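# Move glass beaker from door-side rack to window-side bench

## Task

Lift the beaker from the drying rack on the shelved bench by the door and set it down upright, opening facing up, on the worktop of the shelved bench by the window. It fails if the beaker reaches the floor, if it breaks from a drop of more than a few centimetres or a hard knock, or if the robot topples or is left leaning.

## Robot and tools

Robot: TidyBot++, a wheeled base (0.54 m long, 0.50 m wide, 0.38 m high) carrying one seven-joint arm with a two-finger gripper. The shoulder sits 0.12 m ahead of the base centre and 0.68 m up. Segment lengths: upper arm 0.42 m, forearm 0.31 m, hand 0.31 m. The arm starts folded with the hand pointing down; a downward-pointing hand reaches at most about 0.94 m high, and only near the base. Cameras: base_camera (fixed on the base) and wrist_camera (looks along the hand).

Frames: the base frame has its origin on the floor below the base centre, x forward, y left, z up, in metres. hand_pose is the point between the finger pads in this frame; its z axis runs out along the fingers, and the fingers close along its y axis. The odometry frame is the base frame as it was at the scene start; base_odometry uses it, with heading in rad (left positive, -3.142 to 3.142). base_tilt gives forward and right lean in degrees.

Tool move: one action per call. Keys:
- base: an object of relative offsets from where the base is when the command starts (along its axes at that moment). translate_m in metres, forward positive, -2 to 2; strafe_m in metres, left positive, -2 to 2; rotate_rad in radians, counter-clockwise from above positive, -6.3 to 6.3. A base move times out after 14 s.
- joints: absolute targets by name, in radians: joint_1_rad (any angle; positive turns the arm clockwise from above, opposite to heading), joint_2_rad (-2.249 to 2.249, shoulder, 0 is upper arm vertical, positive leans forward), joint_3_rad (any angle), joint_4_rad (-2.579 to 2.579, elbow, 0 straight), joint_5_rad (any angle), joint_6_rad (-2.099 to 2.099, wrist), joint_7_rad (any angle, hand roll; at 1.57 with the hand down the fingers open left/right). gripper_pos is absolute, 0 (open, about 85 mm gap) to 1 (closed); gap is roughly 85 x (1 - gripper_pos) mm. Unlimited joints take the short way round; send steps under half a turn to go further.
- target: one list of seven numbers [x, y, z, qw, qx, qy, qz], an absolute hand pose in the base frame (metres plus quaternion), same as hand_pose. With target, joints may only contain gripper_pos.
- speeds: per-action caps: translate_m and strafe_m 0.05 to 0.5 m/s, rotate_rad 0.1 to 1.57 rad/s, gripper_pos. When translating and strafing together, cap only one of them.
- cameras: list from base_camera, wrist_camera, all; omitted means all, [] means none.
- blocking: true (default) returns once everything is at rest; false returns in about 0.5 s while motion continues, and later moves replace only the targets they name.
A move without an action just reports state and pictures. Unknown keys make the call invalid; out-of-range values get it refused, and a refusal or an unexpected stop cancels the rest of your queued move, wait and finished_scene calls.

Other tools: wait(seconds 0 to 10, cameras) lets time pass and reports; it ends early if all motion settles. stop(cameras) brakes everything still moving; braked motions read "stopped" and may still press on contacts. zoom_image(camera, region [x0, y0, x1, y1] in pixels, top-left origin, up to 504 x 504) enlarges part of that camera's latest image. read_manual(section "licences") returns licence text only. finished_scene(scene: the current scene number) ends the scene; the beaker must then stay placed without the robot.

Results: pictures lists image order. move is "done" or the worst status. base_status, joint_status, hand_status give per-motion outcomes: done, moving, off_target (rested away from target and may still push), stopped, contact_stop or time_out (target dropped, held in place), not_followed (a check withheld it; may be retried later). "joint command not followed" with "cause:" means a self-collision block; "pose unreachable" means a target was withheld. on_its_own lists things the robot did uncommanded. motor_effort is percent of motor maximum, positive toward higher joint values, with the peak of the last action in brackets. hand_target is where the hand would be if joints reached their targets. Also watch for ARM HIT, torque_fault (arm frozen 10 s), MOTOR HOT and OVER-TEMPERATURE FAULT (limit_stop_at_motor_heat; resend targets afterwards).

Practical notes: hand targets usually end within about 3 cm; correct by adding (wanted minus measured hand_pose) to the previous target's x, y, z. To keep a loaded hand still, resend hand_target, not hand_pose. For joints, resend last command plus (wanted minus read). The arm sags when holding something; never command a joint to its current reading while loaded. Pointing the hand forward low and close to the base can fail or strike the base. A gripper closed to 1 on an object reads off_target where the object stopped it; done at 1 means nothing was grasped. Closed fingertips reach about 20 mm past hand_pose. When a held object lands on a surface, hand_pose stops dropping while commands continue and motor_effort shifts only slightly.

Avoid: driving or turning while the arm is snagged above about 0.6 m (tipping), reaching far out from folded over nearby furniture or swinging a stretched arm sideways, the arm pushing into furniture (it does not avoid obstacles and keeps pushing), squeezing hard on the beaker while it still rests on the rack, swinging it fast, releasing it while moving or more than a few centimetres above the bench, and any knock to the glass. Odometry counts wheel turns, so slipping or a blocked base still reads as travel; check with cameras. Loose objects may occasionally be nudged. Less robot time is better.

Each tool is called by a JSON object that holds its "op" and its "data", one argument or row to a line.

## Session

{"op": "move", "data": {

}}

Scene clock: 0.00 s.
base_odometry: x=+0.000 y=+0.000 heading=+0.000
base_tilt: forward=-0.4 right=+0.5
base_status: not commanded
joint_positions: joint_1_rad=+0.033 joint_2_rad=-0.327 joint_3_rad=+3.099 joint_4_rad=-2.532 joint_5_rad=+0.048 joint_6_rad=-0.912 joint_7_rad=+1.548 gripper_pos=+0.000
joint_status: not commanded
motor_effort: joint_1_rad=+0 joint_2_rad=-3 joint_3_rad=+1 joint_4_rad=+13 joint_5_rad=+0 joint_6_rad=+0 joint_7_rad=+0
hand_pose: x=+0.2443 y=-0.0107 z=+0.5829 quat_wxyz=(+0.026, +1.000, +0.007, +0.012) (m; base frame)
hand_target: x=+0.2442 y=-0.0107 z=+0.5828 quat_wxyz=(+0.026, +1.000, +0.007, +0.012) (m; base frame)
hand_status: not commanded
pictures: base_camera, wrist_camera

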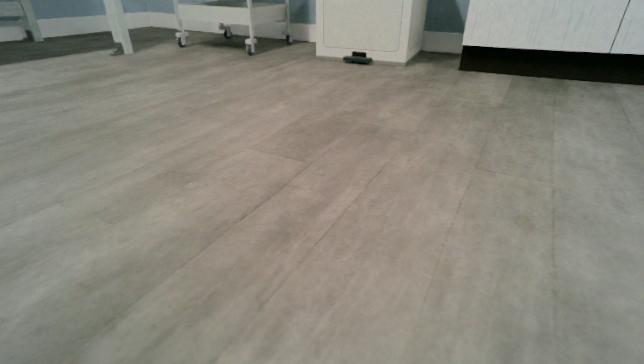

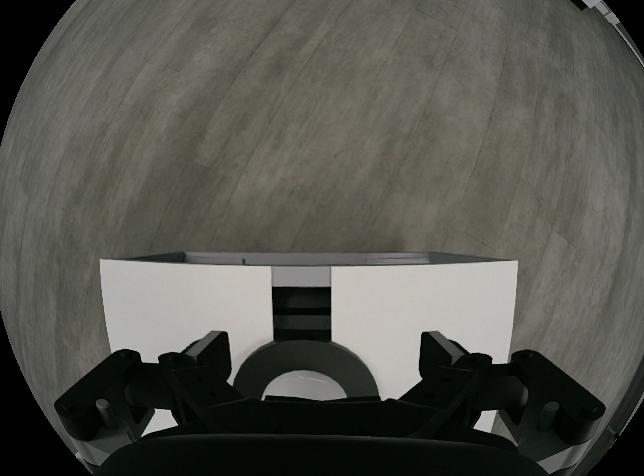

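{"op": "move", "data": {
  "joints": {"joint_1_rad":0,"joint_2_rad":-0.7,"joint_3_rad":3.14,"joint_4_rad":-2.2,"joint_5_rad":0,"joint_6_rad":-0.25,"joint_7_rad":1.57},
  "cameras": ["wrist_camera"]
}}

{"op": "move", "data": {
  "joints": {"joint_1_rad":1.4},
  "cameras": ["wrist_camera"]
}}

{"op": "move", "data": {
  "joints": {"joint_1_rad":-1.4},
  "cameras": ["wrist_camera"]
}}

{"op": "move", "data": {
  "joints": {"joint_1_rad":-2.8},
  "cameras": ["wrist_camera"]
}}

Scene clock: 2.67 s.
move: done
base_odometry: x=+0.000 y=+0.000 heading=+0.000
base_tilt: forward=-0.4 right=+0.5
base_status: not commanded
joint_positions: joint_1_rad=+0.022 joint_2_rad=-0.692 joint_3_rad=+3.115 joint_4_rad=-2.214 joint_5_rad=+0.048 joint_6_rad=-0.288 joint_7_rad=+1.548 gripper_pos=+0.000
joint_status: all done
motor_effort: joint_1_rad=+0(2) joint_2_rad=+1(4) joint_3_rad=+1(1) joint_4_rad=+20(20) joint_5_rad=+0(2) joint_6_rad=+9(9) joint_7_rad=+0(1)
hand_pose: x=+0.4669 y=+0.0010 z=+0.9472 quat_wxyz=(+0.020, +0.786, +0.009, +0.617) (m; base frame)
hand_target: x=+0.4678 y=+0.0021 z=+0.9704 quat_wxyz=(+0.000, +0.768, +0.000, +0.641) (m; base frame)
hand_status: not commanded
pictures: wrist_camera
camera_calibration:
wrist_camera: T_world_to_cam=[[-0.0464918, -0.9975, 0.0532145, -0.0320269], [-0.23295, -0.0409767, -0.971625, 1.0812], [0.971377, -0.0575689, -0.230463, -0.0978743], [0, 0, 0, 1]] pos_world=[0.34545, 0.00672278, 1.02967]

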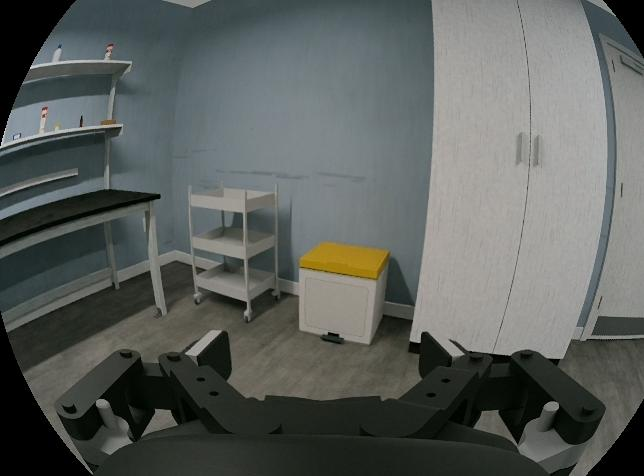

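Scene clock: 5.33 s.
move: done
base_odometry: x=+0.000 y=+0.000 heading=+0.000
base_tilt: forward=-0.4 right=+0.5
base_status: not commanded
joint_positions: joint_1_rad=+1.378 joint_2_rad=-0.692 joint_3_rad=+3.118 joint_4_rad=-2.214 joint_5_rad=+0.048 joint_6_rad=-0.286 joint_7_rad=+1.548 gripper_pos=+0.000
joint_status: all done
motor_effort: joint_1_rad=+1(2) joint_2_rad=+0(1) joint_3_rad=+1(2) joint_4_rad=+20(20) joint_5_rad=+0(1) joint_6_rad=+9(9) joint_7_rad=+0(1)
hand_pose: x=+0.1930 y=-0.3401 z=+0.9480 quat_wxyz=(+0.403, +0.617, -0.487, +0.469) (m; base frame)
hand_target: x=+0.1803 y=-0.3434 z=+0.9704 quat_wxyz=(+0.413, +0.587, -0.494, +0.490) (m; base frame)
hand_status: not commanded
pictures: wrist_camera
camera_calibration:
wrist_camera: T_world_to_cam=[[-0.984945, -0.165099, 0.0512382, 0.0810305], [-0.0869573, 0.21702, -0.972286, 1.06439], [0.149404, -0.962104, -0.22811, -0.00253302], [0, 0, 0, 1]] pos_world=[0.172746, -0.220054, 1.03017]

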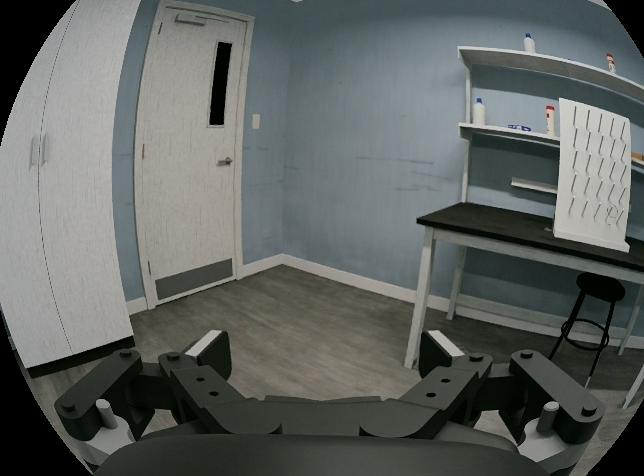

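Scene clock: 9.03 s.
move: done
base_odometry: x=+0.000 y=+0.000 heading=+0.000
base_tilt: forward=-0.4 right=+0.5
base_status: not commanded
joint_positions: joint_1_rad=-1.378 joint_2_rad=-0.692 joint_3_rad=+3.118 joint_4_rad=-2.214 joint_5_rad=+0.048 joint_6_rad=-0.285 joint_7_rad=+1.548 gripper_pos=+0.000
joint_status: all done
motor_effort: joint_1_rad=+0(2) joint_2_rad=+1(1) joint_3_rad=+1(2) joint_4_rad=+20(20) joint_5_rad=+0(1) joint_6_rad=+8(9) joint_7_rad=+0(1)
hand_pose: x=+0.1783 y=+0.3430 z=+0.9481 quat_wxyz=(-0.384, +0.596, +0.512, +0.486) (m; base frame)
hand_target: x=+0.1762 y=+0.3441 z=+0.9704 quat_wxyz=(-0.413, +0.587, +0.495, +0.490) (m; base frame)
hand_status: not commanded
pictures: wrist_camera
camera_calibration:
wrist_camera: T_world_to_cam=[[0.97483, -0.217045, 0.0509719, -0.151994], [-0.00108089, -0.233223, -0.972423, 1.05429], [0.222948, 0.947892, -0.227587, -0.01183], [0, 0, 0, 1]] pos_world=[0.151945, 0.224108, 1.03027]

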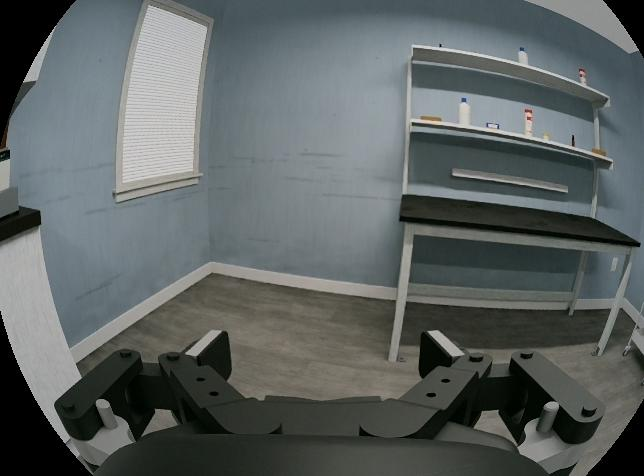

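Scene clock: 11.67 s.
move: done
base_odometry: x=+0.000 y=+0.000 heading=+0.000
base_tilt: forward=-0.4 right=+0.5
base_status: not commanded
joint_positions: joint_1_rad=-2.778 joint_2_rad=-0.692 joint_3_rad=+3.118 joint_4_rad=-2.214 joint_5_rad=+0.048 joint_6_rad=-0.285 joint_7_rad=+1.548 gripper_pos=+0.000
joint_status: all done
motor_effort: joint_1_rad=+0(2) joint_2_rad=+1(1) joint_3_rad=+1(2) joint_4_rad=+20(20) joint_5_rad=+0(1) joint_6_rad=+9(9) joint_7_rad=+0(1)
hand_pose: x=-0.2090 y=+0.1168 z=+0.9482 quat_wxyz=(-0.606, +0.126, +0.775, +0.124) (m; base frame)
hand_target: x=-0.2103 y=+0.1149 z=+0.9704 quat_wxyz=(-0.632, +0.130, +0.756, +0.109) (m; base frame)
hand_status: not commanded
pictures: wrist_camera
camera_calibration:
wrist_camera: T_world_to_cam=[[0.379688, 0.923715, 0.0508732, -0.0811029], [0.229498, -0.0407763, -0.972455, 1.02688], [-0.896196, 0.380905, -0.227473, 0.121227], [0, 0, 0, 1]] pos_world=[-0.0962286, 0.070612, 1.03029]

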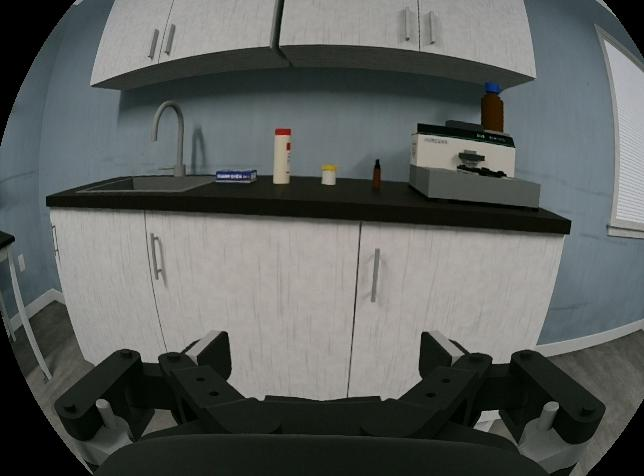

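{"op": "move", "data": {
  "joints": {"joint_1_rad":1.9},
  "cameras": ["wrist_camera"]
}}

{"op": "zoom_image", "data": {
  "camera": "wrist_camera",
  "region": [200, 60, 520, 300]
}}

Scene clock: 14.73 s.
move: done
base_odometry: x=+0.000 y=+0.000 heading=+0.000
base_tilt: forward=-0.4 right=+0.5
base_status: not commanded
joint_positions: joint_1_rad=-4.361 joint_2_rad=-0.692 joint_3_rad=+3.118 joint_4_rad=-2.214 joint_5_rad=+0.048 joint_6_rad=-0.285 joint_7_rad=+1.548 gripper_pos=+0.000
joint_status: all done
motor_effort: joint_1_rad=+0(2) joint_2_rad=+1(1) joint_3_rad=+1(2) joint_4_rad=+20(20) joint_5_rad=+0(1) joint_6_rad=+9(9) joint_7_rad=+0(1)
hand_pose: x=+0.0062 y=-0.3294 z=+0.9482 quat_wxyz=(-0.515, -0.463, +0.634, -0.344) (m; base frame)
hand_target: x=+0.0082 y=-0.3307 z=+0.9704 quat_wxyz=(-0.521, -0.447, +0.624, -0.373) (m; base frame)
hand_status: not commanded
pictures: wrist_camera
camera_calibration:
wrist_camera: T_world_to_cam=[[-0.928306, 0.368327, 0.0508307, 0.0745791], [0.0379513, 0.229857, -0.972484, 1.0497], [-0.369876, -0.900834, -0.227356, 0.0584739], [0, 0, 0, 1]] pos_world=[0.0510229, -0.216074, 1.03032]

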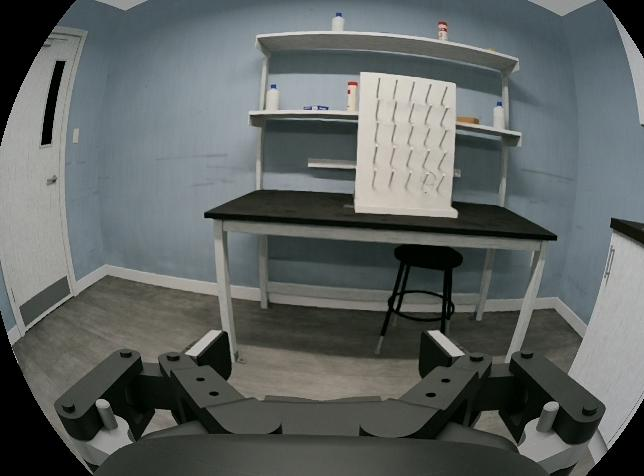

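Scaled by 1.575.

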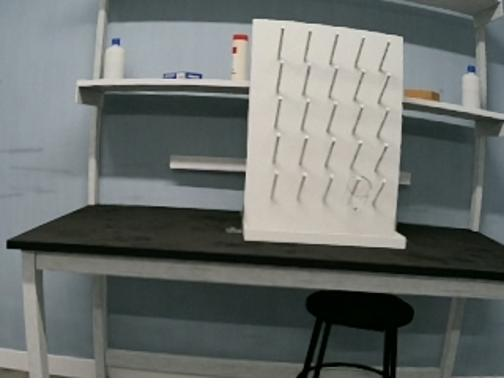

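{"op": "move", "data": {
  "base": {"rotate_rad":-2.03},
  "joints": {"joint_1_rad":0},
  "cameras": ["wrist_camera"]
}}

{"op": "move", "data": {
  "base": {"translate_m":0.9,"strafe_m":-0.17}
}}

{"op": "zoom_image", "data": {
  "camera": "wrist_camera",
  "region": [220, 80, 520, 320]
}}

Scene clock: 19.07 s.
move: done
base_odometry: x=+0.000 y=+0.000 heading=-2.028
base_tilt: forward=-0.4 right=+0.5
base_status: done
joint_positions: joint_1_rad=-6.261 joint_2_rad=-0.692 joint_3_rad=+3.119 joint_4_rad=-2.214 joint_5_rad=+0.048 joint_6_rad=-0.285 joint_7_rad=+1.548 gripper_pos=+0.000
joint_status: all done
motor_effort: joint_1_rad=+0(2) joint_2_rad=+1(1) joint_3_rad=+1(2) joint_4_rad=+20(20) joint_5_rad=+1(1) joint_6_rad=+8(9) joint_7_rad=+0(1)
hand_pose: x=+0.4671 y=-0.0006 z=+0.9483 quat_wxyz=(-0.019, -0.785, -0.007, -0.619) (m; base frame)
hand_target: x=+0.4678 y=+0.0021 z=+0.9704 quat_wxyz=(+0.000, -0.768, +0.000, -0.641) (m; base frame)
hand_status: not commanded
pictures: wrist_camera
camera_calibration:
wrist_camera: T_world_to_cam=[[-0.0491784, -0.997529, 0.0501828, -0.0295929], [-0.229477, -0.0376148, -0.972587, 1.08161], [0.972071, -0.0593461, -0.22706, -0.101489], [0, 0, 0, 1]] pos_world=[0.345402, 0.00514162, 1.0304]

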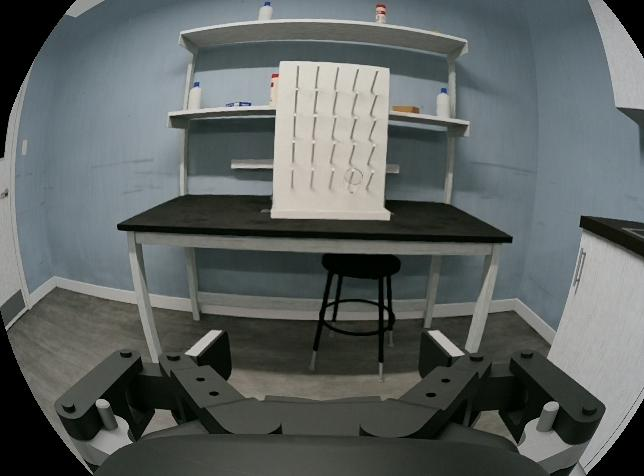

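Scene clock: 21.90 s.
move: done
base_odometry: x=-0.550 y=-0.732 heading=-2.029
base_tilt: forward=-0.4 right=+0.5
base_status: done
joint_positions: joint_1_rad=-6.262 joint_2_rad=-0.696 joint_3_rad=+3.119 joint_4_rad=-2.214 joint_5_rad=+0.048 joint_6_rad=-0.283 joint_7_rad=+1.548 gripper_pos=+0.000
joint_status: not commanded
motor_effort: joint_1_rad=+0(1) joint_2_rad=+1(4) joint_3_rad=+1(2) joint_4_rad=+20(20) joint_5_rad=+0(1) joint_6_rad=+8(9) joint_7_rad=+0(1)
hand_pose: x=+0.4662 y=-0.0004 z=+0.9502 quat_wxyz=(-0.019, -0.783, -0.008, -0.621) (m; base frame)
hand_target: x=+0.4678 y=+0.0021 z=+0.9704 quat_wxyz=(+0.000, -0.768, +0.000, -0.641) (m; base frame)
hand_status: not commanded
pictures: base_camera, wrist_camera
camera_calibration:
wrist_camera: T_world_to_cam=[[-0.04876, -0.997559, 0.0499792, -0.0294787], [-0.223872, -0.0378503, -0.973883, 1.08188], [0.973398, -0.0586755, -0.22148, -0.106072], [0, 0, 0, 1]] pos_world=[0.344017, 0.00531899, 1.03161]

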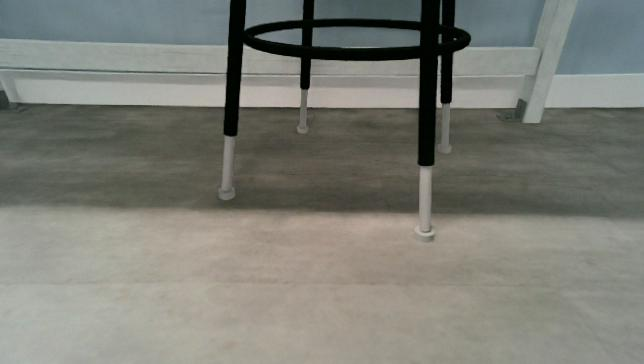

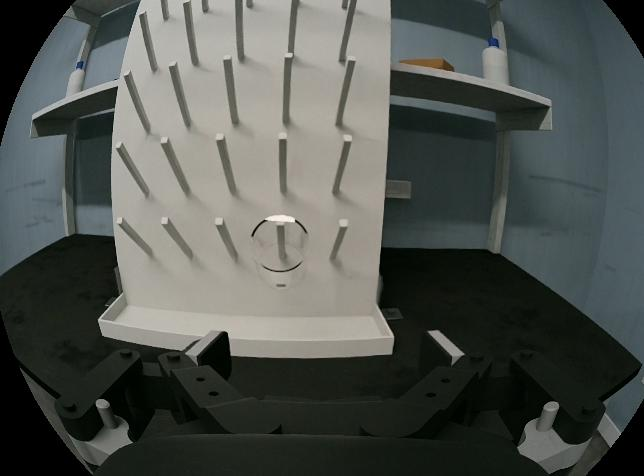

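Scaled by 1.680.

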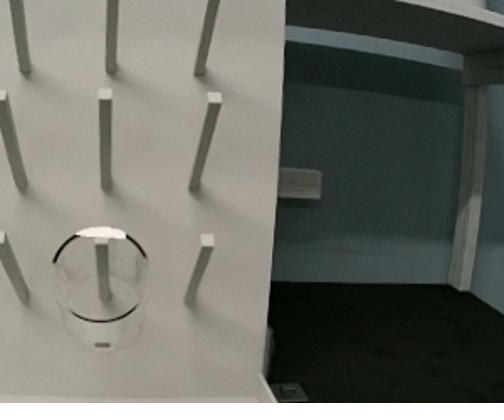

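{"op": "move", "data": {
  "target": [0.56, 0.25, 0.9, 0.299, 0.641, -0.299, 0.641],
  "cameras": ["wrist_camera"]
}}

{"op": "zoom_image", "data": {
  "camera": "wrist_camera",
  "region": [180, 60, 500, 300]
}}

Scene clock: 25.87 s.
move: off_target
base_odometry: x=-0.550 y=-0.732 heading=-2.029
base_tilt: forward=-0.4 right=+0.5
base_status: not commanded
joint_positions: joint_1_rad=-4.717 joint_2_rad=-1.447 joint_3_rad=+2.253 joint_4_rad=-1.301 joint_5_rad=-0.296 joint_6_rad=-1.188 joint_7_rad=+0.739 gripper_pos=+0.000
joint_status: not commanded
motor_effort: joint_1_rad=+0(1) joint_2_rad=+30(31) joint_3_rad=+14(15) joint_4_rad=+2(21) joint_5_rad=+6(7) joint_6_rad=+6(9) joint_7_rad=+0(1)
hand_pose: x=+0.5467 y=+0.2404 z=+0.9459 quat_wxyz=(-0.317, -0.620, +0.284, -0.659) (m; base frame)
hand_target: x=+0.5600 y=+0.2500 z=+0.9000 quat_wxyz=(-0.299, -0.641, +0.299, -0.641) (m; base frame)
hand_status: off_target (0.049 m and 4.2 deg from the pose sent, 0.272 m and 50.8 deg at the start)
pictures: wrist_camera
camera_calibration:
wrist_camera: T_world_to_cam=[[-0.794237, -0.607337, 0.018163, 0.558658], [0.0319424, -0.0715862, -0.996923, 0.994857], [0.606768, -0.791212, 0.0762562, -0.0763688], [0, 0, 0, 1]] pos_world=[0.458267, 0.350088, 0.987472]

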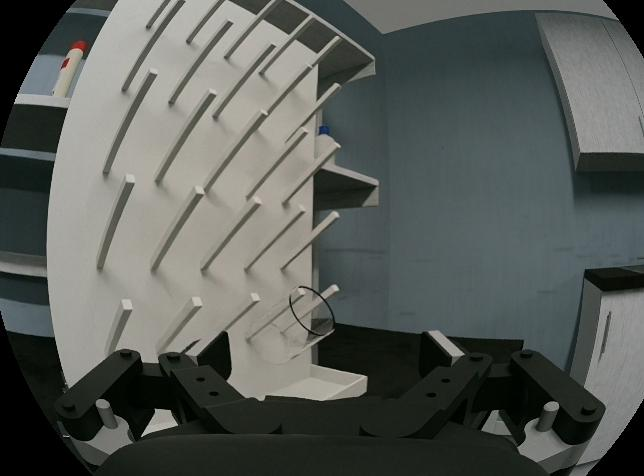

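Scaled by 1.575.

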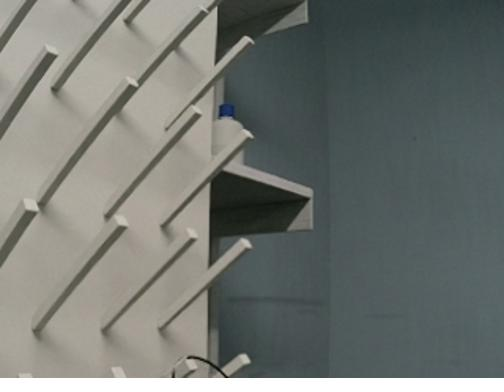

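{"op": "zoom_image", "data": {
  "camera": "wrist_camera",
  "region": [200, 250, 380, 400]
}}

Scaled by 2.800.

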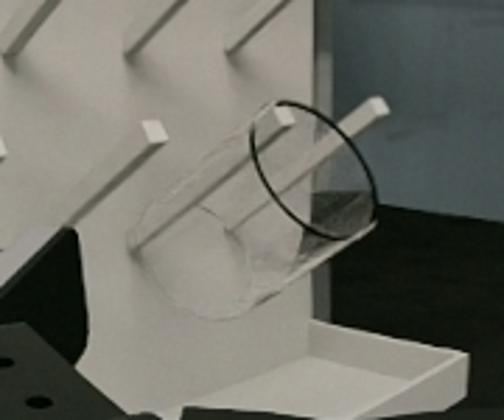

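{"op": "move", "data": {
  "joints": {"joint_1_rad":0,"joint_2_rad":-0.7,"joint_3_rad":3.14,"joint_4_rad":-2.2,"joint_5_rad":0,"joint_6_rad":-0.25,"joint_7_rad":1.57},
  "cameras": []
}}

{"op": "move", "data": {
  "target": [0.62, 0.048, 0.99, 0, 0.879, 0, 0.477],
  "cameras": ["wrist_camera"]
}}

Scene clock: 32.47 s.
move: done
base_odometry: x=-0.550 y=-0.732 heading=-2.029
base_tilt: forward=-0.4 right=+0.5
base_status: not commanded
joint_positions: joint_1_rad=-6.261 joint_2_rad=-0.714 joint_3_rad=+3.115 joint_4_rad=-2.183 joint_5_rad=-0.064 joint_6_rad=-0.287 joint_7_rad=+1.527 gripper_pos=+0.000
joint_status: all done
motor_effort: joint_1_rad=+0(3) joint_2_rad=+1(31) joint_3_rad=+1(16) joint_4_rad=+20(20) joint_5_rad=+0(7) joint_6_rad=+9(10) joint_7_rad=+0(1)
hand_pose: x=+0.4619 y=+0.0113 z=+0.9743 quat_wxyz=(+0.033, -0.769, +0.030, -0.638) (m; base frame)
hand_target: x=+0.4678 y=+0.0021 z=+0.9704 quat_wxyz=(+0.000, -0.768, -0.001, -0.641) (m; base frame)
hand_status: not commanded
pictures: none
No camera images: "cameras" was empty.

Scene clock: 34.70 s.
move: off_target
base_odometry: x=-0.550 y=-0.732 heading=-2.029
base_tilt: forward=-0.4 right=+0.5
base_status: not commanded
joint_positions: joint_1_rad=-6.274 joint_2_rad=-0.169 joint_3_rad=+3.027 joint_4_rad=-1.540 joint_5_rad=+0.098 joint_6_rad=-0.737 joint_7_rad=+1.398 gripper_pos=+0.000
joint_status: not commanded
motor_effort: joint_1_rad=+0(1) joint_2_rad=-14(14) joint_3_rad=+0(1) joint_4_rad=+19(21) joint_5_rad=+1(1) joint_6_rad=+8(9) joint_7_rad=+0(1)
hand_pose: x=+0.6213 y=+0.0392 z=+0.9998 quat_wxyz=(+0.014, -0.869, +0.010, -0.495) (m; base frame)
hand_target: x=+0.6200 y=+0.0480 z=+0.9900 quat_wxyz=(+0.000, -0.879, +0.000, -0.477) (m; base frame)
hand_status: off_target (0.013 m and 3.1 deg from the pose sent, 0.163 m and 23.0 deg at the start)
pictures: wrist_camera
camera_calibration:
wrist_camera: T_world_to_cam=[[-0.036045, -0.999275, -0.0122758, 0.0695377], [-0.505031, 0.0288141, -0.86262, 1.22722], [0.862348, -0.0248935, -0.505704, 0.108114], [0, 0, 0, 1]] pos_world=[0.529059, 0.0368174, 1.11415]

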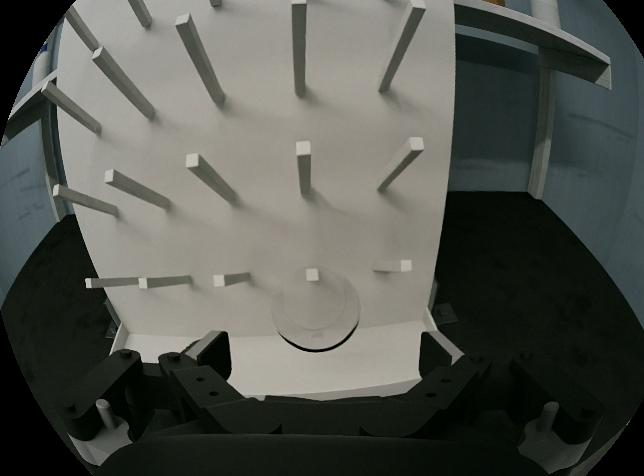

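{"op": "move", "data": {
  "target": [0.682, 0.056, 0.942, 0, 0.885, 0, 0.466],
  "cameras": ["wrist_camera"]
}}

{"op": "zoom_image", "data": {
  "camera": "wrist_camera",
  "region": [180, 180, 480, 420]
}}

Scene clock: 36.13 s.
move: off_target
base_odometry: x=-0.550 y=-0.732 heading=-2.029
base_tilt: forward=-0.4 right=+0.5
base_status: not commanded
joint_positions: joint_1_rad=-6.366 joint_2_rad=-0.013 joint_3_rad=+3.047 joint_4_rad=-1.537 joint_5_rad=+0.168 joint_6_rad=-0.701 joint_7_rad=+1.329 gripper_pos=+0.000
joint_status: not commanded
motor_effort: joint_1_rad=+1(1) joint_2_rad=-18(21) joint_3_rad=-1(1) joint_4_rad=+19(20) joint_5_rad=+1(2) joint_6_rad=+7(8) joint_7_rad=+0(1)
hand_pose: x=+0.6702 y=+0.0666 z=+0.9307 quat_wxyz=(+0.016, -0.894, -0.005, -0.447) (m; base frame)
hand_target: x=+0.6820 y=+0.0560 z=+0.9420 quat_wxyz=(+0.000, -0.885, +0.000, -0.466) (m; base frame)
hand_status: off_target (0.020 m and 3.1 deg from the pose sent, 0.086 m and 4.3 deg at the start)
pictures: wrist_camera
camera_calibration:
wrist_camera: T_world_to_cam=[[-0.00582866, -0.999983, 0.000774389, 0.0654454], [-0.595972, 0.00285194, -0.803, 1.19864], [0.802984, -0.00514193, -0.595979, 0.154165], [0, 0, 0, 1]] pos_world=[0.590948, 0.0628185, 1.05434]

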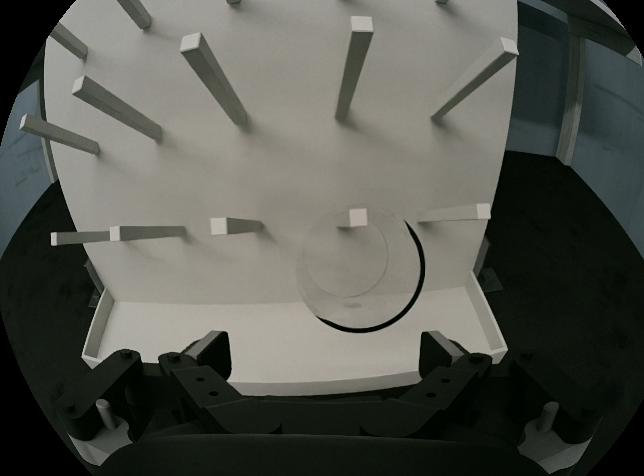

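Scaled by 1.680.

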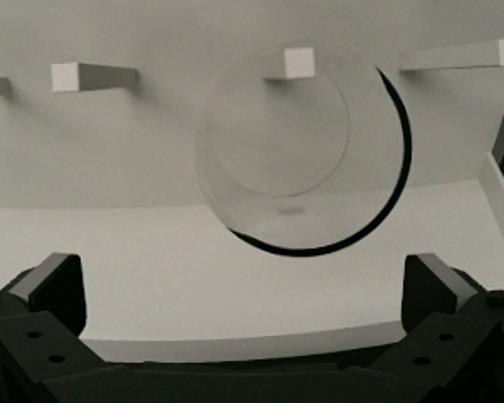

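{"op": "move", "data": {
  "target": [0.688, 0.040, 0.966, 0, 0.877, 0, 0.481],
  "cameras": ["wrist_camera"]
}}

Scene clock: 37.20 s.
move: off_target
base_odometry: x=-0.550 y=-0.732 heading=-2.029
base_tilt: forward=-0.3 right=+0.5
base_status: not commanded
joint_positions: joint_1_rad=-6.365 joint_2_rad=-0.013 joint_3_rad=+3.072 joint_4_rad=-1.493 joint_5_rad=+0.168 joint_6_rad=-0.701 joint_7_rad=+1.360 gripper_pos=+0.000
joint_status: not commanded
motor_effort: joint_1_rad=+1(1) joint_2_rad=-18(19) joint_3_rad=+0(1) joint_4_rad=+19(20) joint_5_rad=+1(2) joint_6_rad=+7(8) joint_7_rad=+0(1)
hand_pose: x=+0.6790 y=+0.0532 z=+0.9558 quat_wxyz=(+0.006, -0.884, -0.006, -0.467) (m; base frame)
hand_target: x=+0.6880 y=+0.0400 z=+0.9660 quat_wxyz=(+0.000, -0.877, +0.000, -0.481) (m; base frame)
hand_status: off_target (0.019 m and 2.0 deg from the pose sent, 0.048 m and 4.7 deg at the start)
pictures: wrist_camera
camera_calibration:
wrist_camera: T_world_to_cam=[[-0.0144073, -0.999733, 0.0180482, 0.0413369], [-0.5595, -0.00689932, -0.828802, 1.22456], [0.828705, -0.0220387, -0.559251, 0.110269], [0, 0, 0, 1]] pos_world=[0.594354, 0.0522046, 1.07584]

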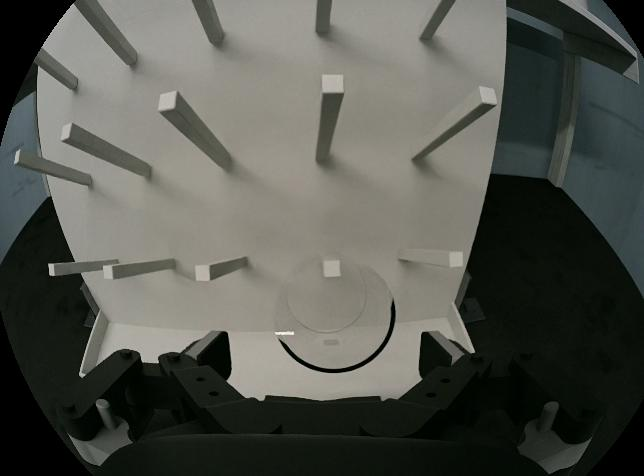

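{"op": "move", "data": {
  "target": [0.725, 0.037, 0.942, 0, 0.872, 0, 0.49],
  "cameras": ["wrist_camera"]
}}

{"op": "move", "data": {
  "target": [0.761, 0.037, 0.918, 0, 0.872, 0, 0.49],
  "cameras": ["wrist_camera"]
}}

{"op": "zoom_image", "data": {
  "camera": "wrist_camera",
  "region": [180, 220, 480, 440]
}}

Scene clock: 38.43 s.
move: off_target
base_odometry: x=-0.550 y=-0.732 heading=-2.029
base_tilt: forward=-0.4 right=+0.5
base_status: not commanded
joint_positions: joint_1_rad=-6.372 joint_2_rad=+0.048 joint_3_rad=+3.123 joint_4_rad=-1.493 joint_5_rad=+0.168 joint_6_rad=-0.596 joint_7_rad=+1.360 gripper_pos=+0.000
joint_status: not commanded
motor_effort: joint_1_rad=+1(1) joint_2_rad=-20(23) joint_3_rad=+0(1) joint_4_rad=+19(20) joint_5_rad=+1(2) joint_6_rad=+7(8) joint_7_rad=+0(1)
hand_pose: x=+0.7155 y=+0.0363 z=+0.9473 quat_wxyz=(+0.003, -0.874, +0.007, -0.486) (m; base frame)
hand_target: x=+0.7250 y=+0.0370 z=+0.9420 quat_wxyz=(+0.000, -0.872, +0.000, -0.490) (m; base frame)
hand_status: off_target (0.011 m and 1.0 deg from the pose sent, 0.051 m and 3.1 deg at the start)
pictures: wrist_camera
camera_calibration:
wrist_camera: T_world_to_cam=[[-0.0410117, -0.999102, 0.0105952, 0.0512544], [-0.523802, 0.0124688, -0.851749, 1.23327], [0.850852, -0.0404815, -0.523843, 0.0262262], [0, 0, 0, 1]] pos_world=[0.625776, 0.0368927, 1.06363]

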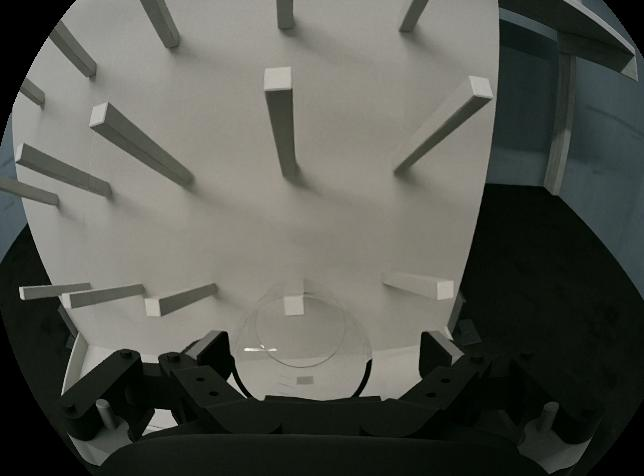

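Scene clock: 39.60 s.
move: off_target
base_odometry: x=-0.550 y=-0.732 heading=-2.029
base_tilt: forward=-0.4 right=+0.5
base_status: not commanded
joint_positions: joint_1_rad=-6.405 joint_2_rad=+0.127 joint_3_rad=+3.165 joint_4_rad=-1.483 joint_5_rad=+0.168 joint_6_rad=-0.532 joint_7_rad=+1.360 gripper_pos=+0.000
joint_status: not commanded
motor_effort: joint_1_rad=+1(2) joint_2_rad=-23(24) joint_3_rad=+0(2) joint_4_rad=+19(20) joint_5_rad=+1(2) joint_6_rad=+7(8) joint_7_rad=+0(0)
hand_pose: x=+0.7479 y=+0.0381 z=+0.9201 quat_wxyz=(+0.001, -0.876, +0.005, -0.483) (m; base frame)
hand_target: x=+0.7610 y=+0.0370 z=+0.9180 quat_wxyz=(+0.000, -0.872, +0.000, -0.490) (m; base frame)
hand_status: off_target (0.013 m and 1.1 deg from the pose sent, 0.054 m and 1.0 deg at the start)
pictures: wrist_camera
camera_calibration:
wrist_camera: T_world_to_cam=[[-0.0390422, -0.999117, 0.0155201, 0.0486204], [-0.530404, 0.00755825, -0.847711, 1.22852], [0.846845, -0.0413285, -0.530231, -0.00661874], [0, 0, 0, 1]] pos_world=[0.659115, 0.0390184, 1.03716]

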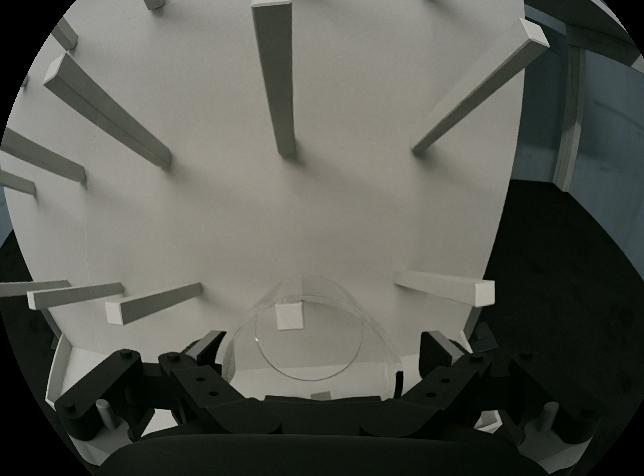

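Scaled by 1.680.

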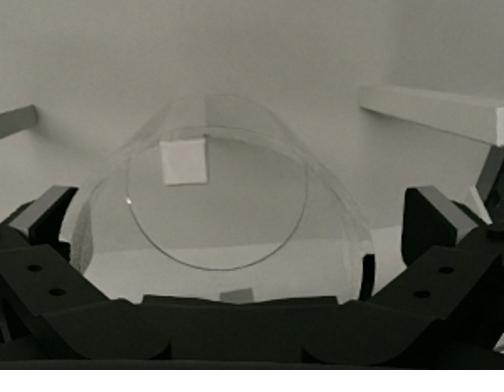

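{"op": "move", "data": {
  "target": [0.767, 0.046, 0.904, 0, 0.874, 0, 0.486],
  "cameras": ["wrist_camera"]
}}

{"op": "zoom_image", "data": {
  "camera": "wrist_camera",
  "region": [180, 220, 480, 440]
}}

Scene clock: 40.67 s.
move: off_target
base_odometry: x=-0.550 y=-0.732 heading=-2.029
base_tilt: forward=-0.4 right=+0.5
base_status: not commanded
joint_positions: joint_1_rad=-6.437 joint_2_rad=+0.144 joint_3_rad=+3.190 joint_4_rad=-1.483 joint_5_rad=+0.168 joint_6_rad=-0.511 joint_7_rad=+1.355 gripper_pos=+0.000
joint_status: not commanded
motor_effort: joint_1_rad=+0(1) joint_2_rad=-24(25) joint_3_rad=+0(1) joint_4_rad=+19(20) joint_5_rad=+1(2) joint_6_rad=+7(8) joint_7_rad=+0(0)
hand_pose: x=+0.7552 y=+0.0450 z=+0.9151 quat_wxyz=(+0.003, -0.875, +0.002, -0.485) (m; base frame)
hand_target: x=+0.7670 y=+0.0460 z=+0.9040 quat_wxyz=(+0.000, -0.874, +0.000, -0.486) (m; base frame)
hand_status: off_target (0.016 m and 0.5 deg from the pose sent, 0.026 m and 0.7 deg at the start)
pictures: wrist_camera
camera_calibration:
wrist_camera: T_world_to_cam=[[-0.0316895, -0.999396, 0.0142361, 0.0515052], [-0.526528, 0.00458548, -0.850145, 1.22749], [0.849567, -0.0344364, -0.526356, -0.021108], [0, 0, 0, 1]] pos_world=[0.665873, 0.0451186, 1.0317]

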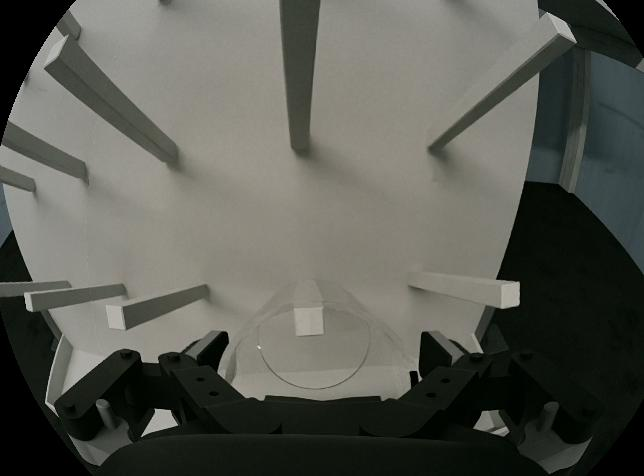

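Scaled by 1.680.

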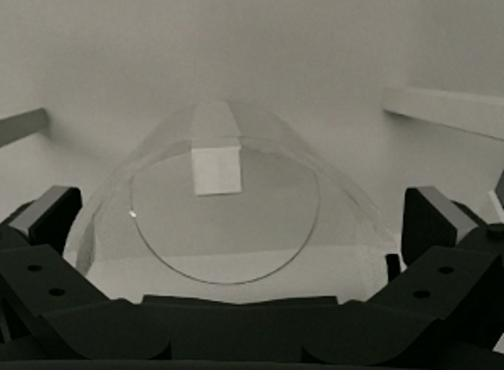

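{"op": "move", "data": {
  "target": [0.766, 0.049, 0.888, 0, 0.874, 0, 0.486],
  "cameras": ["wrist_camera"]
}}

{"op": "zoom_image", "data": {
  "camera": "wrist_camera",
  "region": [180, 220, 480, 440]
}}

Scene clock: 41.63 s.
move: off_target
base_odometry: x=-0.550 y=-0.732 heading=-2.029
base_tilt: forward=-0.4 right=+0.5
base_status: not commanded
joint_positions: joint_1_rad=-6.459 joint_2_rad=+0.148 joint_3_rad=+3.208 joint_4_rad=-1.522 joint_5_rad=+0.168 joint_6_rad=-0.461 joint_7_rad=+1.344 gripper_pos=+0.000
joint_status: not commanded
motor_effort: joint_1_rad=+1(1) joint_2_rad=-24(25) joint_3_rad=+0(1) joint_4_rad=+19(20) joint_5_rad=+0(2) joint_6_rad=+7(8) joint_7_rad=+0(1)
hand_pose: x=+0.7568 y=+0.0505 z=+0.9034 quat_wxyz=(+0.008, -0.873, +0.001, -0.487) (m; base frame)
hand_target: x=+0.7660 y=+0.0490 z=+0.8880 quat_wxyz=(+0.000, -0.874, +0.000, -0.486) (m; base frame)
hand_status: off_target (0.018 m and 1.0 deg from the pose sent, 0.029 m and 0.5 deg at the start)
pictures: wrist_camera
camera_calibration:
wrist_camera: T_world_to_cam=[[-0.0250028, -0.999665, 0.00668908, 0.0590757], [-0.520771, 0.00731294, -0.853665, 1.21706], [0.85333, -0.0248275, -0.520779, -0.0368187], [0, 0, 0, 1]] pos_world=[0.666703, 0.0492415, 1.01939]

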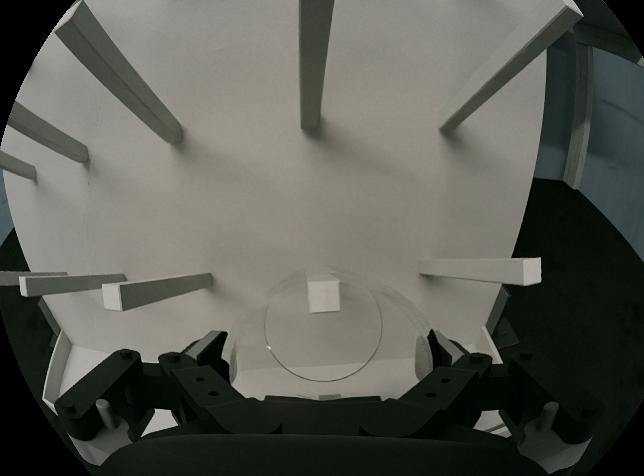

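Scaled by 1.680.

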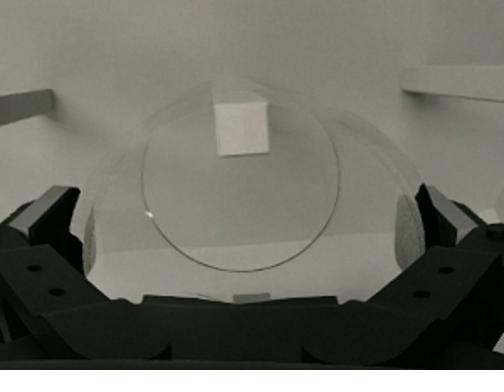

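{"op": "move", "data": {
  "joints": {"gripper_pos":0.38},
  "cameras": ["wrist_camera"]
}}

Scene clock: 42.53 s.
move: off_target
base_odometry: x=-0.550 y=-0.732 heading=-2.029
base_tilt: forward=-0.4 right=+0.5
base_status: not commanded
joint_positions: joint_1_rad=-6.459 joint_2_rad=+0.146 joint_3_rad=+3.210 joint_4_rad=-1.524 joint_5_rad=+0.168 joint_6_rad=-0.461 joint_7_rad=+1.344 gripper_pos=+0.217
joint_status: gripper_pos off_target (ended at +0.217, target +0.380)
motor_effort: joint_1_rad=+0(2) joint_2_rad=-20(24) joint_3_rad=+0(1) joint_4_rad=+19(21) joint_5_rad=+1(1) joint_6_rad=+8(11) joint_7_rad=+0(1)
hand_pose: x=+0.7561 y=+0.0494 z=+0.9040 quat_wxyz=(+0.008, -0.873, +0.001, -0.488) (m; base frame)
hand_target: x=+0.7660 y=+0.0490 z=+0.8880 quat_wxyz=(+0.000, -0.874, +0.000, -0.486) (m; base frame)
hand_status: not commanded
pictures: wrist_camera
camera_calibration:
wrist_camera: T_world_to_cam=[[-0.0265718, -0.999625, 0.00665217, 0.0591593], [-0.519695, 0.00812925, -0.854313, 1.2169], [0.853938, -0.0261577, -0.519716, -0.0372648], [0, 0, 0, 1]] pos_world=[0.665809, 0.0482699, 1.01985]

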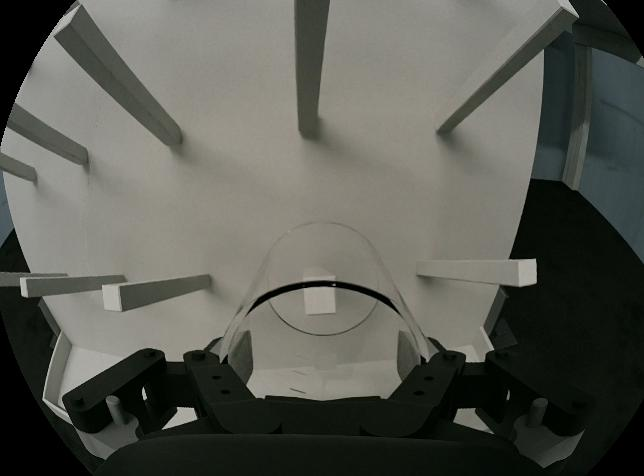

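{"op": "move", "data": {
  "target": [0.716, 0.047, 0.925, 0, 0.874, 0, 0.486],
  "cameras": ["wrist_camera"]
}}

{"op": "move", "data": {
  "target": [0.656, 0.045, 0.967, 0, 0.874, 0, 0.486],
  "cameras": ["wrist_camera"]
}}

Scene clock: 43.83 s.
move: off_target
base_odometry: x=-0.550 y=-0.732 heading=-2.029
base_tilt: forward=-0.4 right=+0.5
base_status: not commanded
joint_positions: joint_1_rad=-6.427 joint_2_rad=+0.078 joint_3_rad=+3.151 joint_4_rad=-1.549 joint_5_rad=+0.173 joint_6_rad=-0.496 joint_7_rad=+1.339 gripper_pos=+0.217
joint_status: not commanded
motor_effort: joint_1_rad=+0(1) joint_2_rad=-23(26) joint_3_rad=+0(1) joint_4_rad=+21(21) joint_5_rad=+1(2) joint_6_rad=+8(9) joint_7_rad=+0(1)
hand_pose: x=+0.7287 y=+0.0583 z=+0.9226 quat_wxyz=(+0.017, -0.871, -0.004, -0.491) (m; base frame)
hand_target: x=+0.7160 y=+0.0470 z=+0.9250 quat_wxyz=(+0.000, -0.874, +0.000, -0.486) (m; base frame)
hand_status: off_target (0.017 m and 2.1 deg from the pose sent, 0.045 m and 1.0 deg at the start)
pictures: wrist_camera
camera_calibration:
wrist_camera: T_world_to_cam=[[-0.00867862, -0.999956, -0.00343782, 0.0634981], [-0.51378, 0.00740849, -0.85789, 1.21755], [0.857878, -0.00567902, -0.513822, -0.0135118], [0, 0, 0, 1]] pos_world=[0.637695, 0.0543984, 1.0378]

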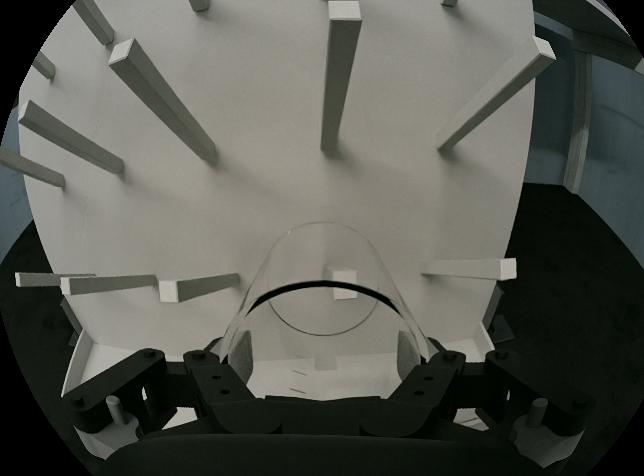

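Scene clock: 45.17 s.
move: off_target
base_odometry: x=-0.550 y=-0.732 heading=-2.029
base_tilt: forward=-0.4 right=+0.5
base_status: not commanded
joint_positions: joint_1_rad=-6.345 joint_2_rad=-0.073 joint_3_rad=+3.061 joint_4_rad=-1.551 joint_5_rad=+0.173 joint_6_rad=-0.621 joint_7_rad=+1.339 gripper_pos=+0.217
joint_status: not commanded
motor_effort: joint_1_rad=+0(1) joint_2_rad=-18(25) joint_3_rad=+0(1) joint_4_rad=+20(21) joint_5_rad=+1(2) joint_6_rad=+8(9) joint_7_rad=+0(1)
hand_pose: x=+0.6677 y=+0.0498 z=+0.9763 quat_wxyz=(+0.012, -0.865, +0.002, -0.502) (m; base frame)
hand_target: x=+0.6560 y=+0.0450 z=+0.9670 quat_wxyz=(+0.000, -0.874, +0.000, -0.486) (m; base frame)
hand_status: off_target (0.016 m and 2.6 deg from the pose sent, 0.086 m and 2.1 deg at the start)
pictures: wrist_camera
camera_calibration:
wrist_camera: T_world_to_cam=[[-0.0229716, -0.999733, -0.00268949, 0.0634548], [-0.491084, 0.0136272, -0.871006, 1.22967], [0.870809, -0.0186876, -0.491266, 0.0364303], [0, 0, 0, 1]] pos_world=[0.573605, 0.0473617, 1.08912]

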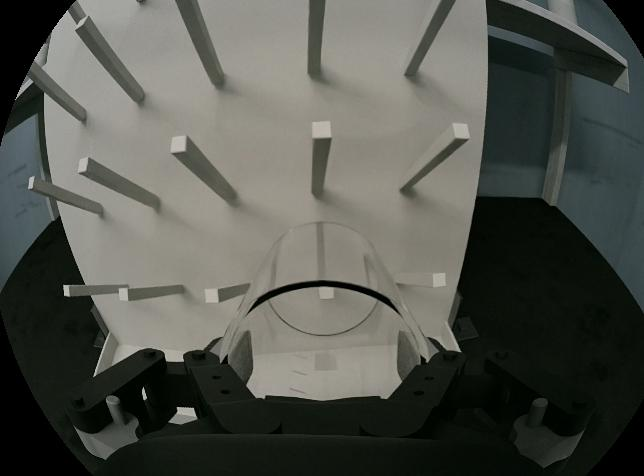

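{"op": "move", "data": {
  "base": {"translate_m":-0.45},
  "cameras": []
}}

{"op": "move", "data": {
  "base": {"rotate_rad":-3.124},
  "joints": {"joint_1_rad":0,"joint_2_rad":-0.7,"joint_3_rad":3.14,"joint_4_rad":-2.2,"joint_5_rad":0,"joint_6_rad":-0.25,"joint_7_rad":1.57},
  "speeds": {"rotate_rad":1.0},
  "cameras": ["wrist_camera"]
}}

Scene clock: 48.50 s.
move: done
base_odometry: x=-0.351 y=-0.329 heading=-2.029
base_tilt: forward=-0.4 right=+0.5
base_status: done
joint_positions: joint_1_rad=-6.341 joint_2_rad=-0.082 joint_3_rad=+3.058 joint_4_rad=-1.551 joint_5_rad=+0.173 joint_6_rad=-0.625 joint_7_rad=+1.339 gripper_pos=+0.217
joint_status: not commanded
motor_effort: joint_1_rad=+0(1) joint_2_rad=-18(22) joint_3_rad=+1(1) joint_4_rad=+20(21) joint_5_rad=+1(2) joint_6_rad=+8(9) joint_7_rad=+0(0)
hand_pose: x=+0.6640 y=+0.0496 z=+0.9802 quat_wxyz=(+0.012, -0.863, +0.002, -0.505) (m; base frame)
hand_target: x=+0.6560 y=+0.0450 z=+0.9670 quat_wxyz=(+0.000, -0.874, +0.000, -0.486) (m; base frame)
hand_status: not commanded
pictures: none
No camera images: "cameras" was empty.

Scene clock: 52.57 s.
move: done
base_odometry: x=-0.351 y=-0.329 heading=+1.132
base_tilt: forward=-0.4 right=+0.5
base_status: done
joint_positions: joint_1_rad=-6.301 joint_2_rad=-0.682 joint_3_rad=+3.121 joint_4_rad=-2.188 joint_5_rad=+0.062 joint_6_rad=-0.292 joint_7_rad=+1.528 gripper_pos=+0.217
joint_status: all done
motor_effort: joint_1_rad=+0(3) joint_2_rad=+0(19) joint_3_rad=+1(3) joint_4_rad=+21(22) joint_5_rad=+1(3) joint_6_rad=+10(10) joint_7_rad=+0(1)
hand_pose: x=+0.4705 y=+0.0112 z=+0.9582 quat_wxyz=(-0.007, -0.783, -0.018, -0.622) (m; base frame)
hand_target: x=+0.4678 y=+0.0021 z=+0.9704 quat_wxyz=(+0.000, -0.768, +0.000, -0.641) (m; base frame)
hand_status: not commanded
pictures: wrist_camera
camera_calibration:
wrist_camera: T_world_to_cam=[[-0.0169446, -0.998888, 0.0440045, -0.0273458], [-0.220568, -0.0391923, -0.974584, 1.09013], [0.975224, -0.02622, -0.219659, -0.110804], [0, 0, 0, 1]] pos_world=[0.348043, 0.0125039, 1.03928]

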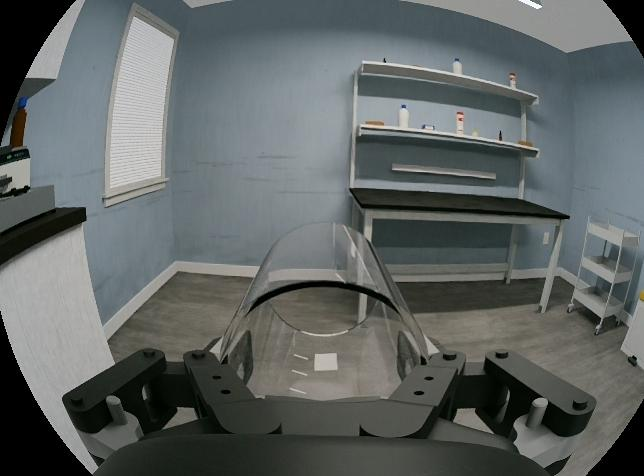

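{"op": "move", "data": {
  "base": {"translate_m":1.3,"strafe_m":-0.6}
}}

Scene clock: 56.67 s.
move: done
base_odometry: x=+0.745 y=+0.593 heading=+1.131
base_tilt: forward=-0.4 right=+0.5
base_status: done
joint_positions: joint_1_rad=-6.301 joint_2_rad=-0.692 joint_3_rad=+3.122 joint_4_rad=-2.190 joint_5_rad=+0.062 joint_6_rad=-0.289 joint_7_rad=+1.528 gripper_pos=+0.217
joint_status: not commanded
motor_effort: joint_1_rad=+0(1) joint_2_rad=+0(3) joint_3_rad=+0(2) joint_4_rad=+21(22) joint_5_rad=+0(1) joint_6_rad=+10(10) joint_7_rad=+0(1)
hand_pose: x=+0.4678 y=+0.0108 z=+0.9620 quat_wxyz=(-0.007, -0.779, -0.018, -0.627) (m; base frame)
hand_target: x=+0.4678 y=+0.0021 z=+0.9704 quat_wxyz=(+0.000, -0.768, +0.000, -0.641) (m; base frame)
hand_status: not commanded
pictures: base_camera, wrist_camera
camera_calibration:
wrist_camera: T_world_to_cam=[[-0.0179442, -0.99894, 0.0423886, -0.0259039], [-0.208627, -0.0377214, -0.977268, 1.09028], [0.977831, -0.0263797, -0.207729, -0.120019], [0, 0, 0, 1]] pos_world=[0.344354, 0.0120842, 1.04166]

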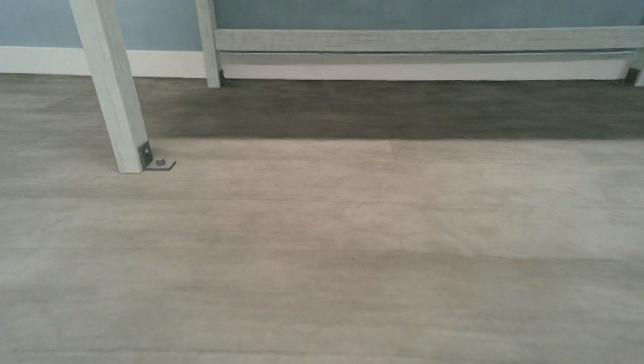

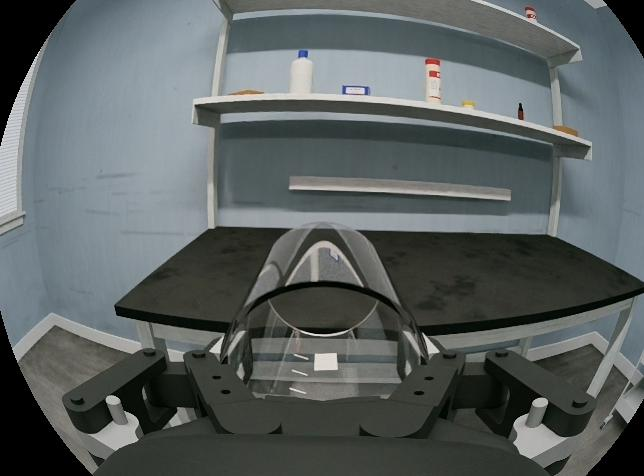

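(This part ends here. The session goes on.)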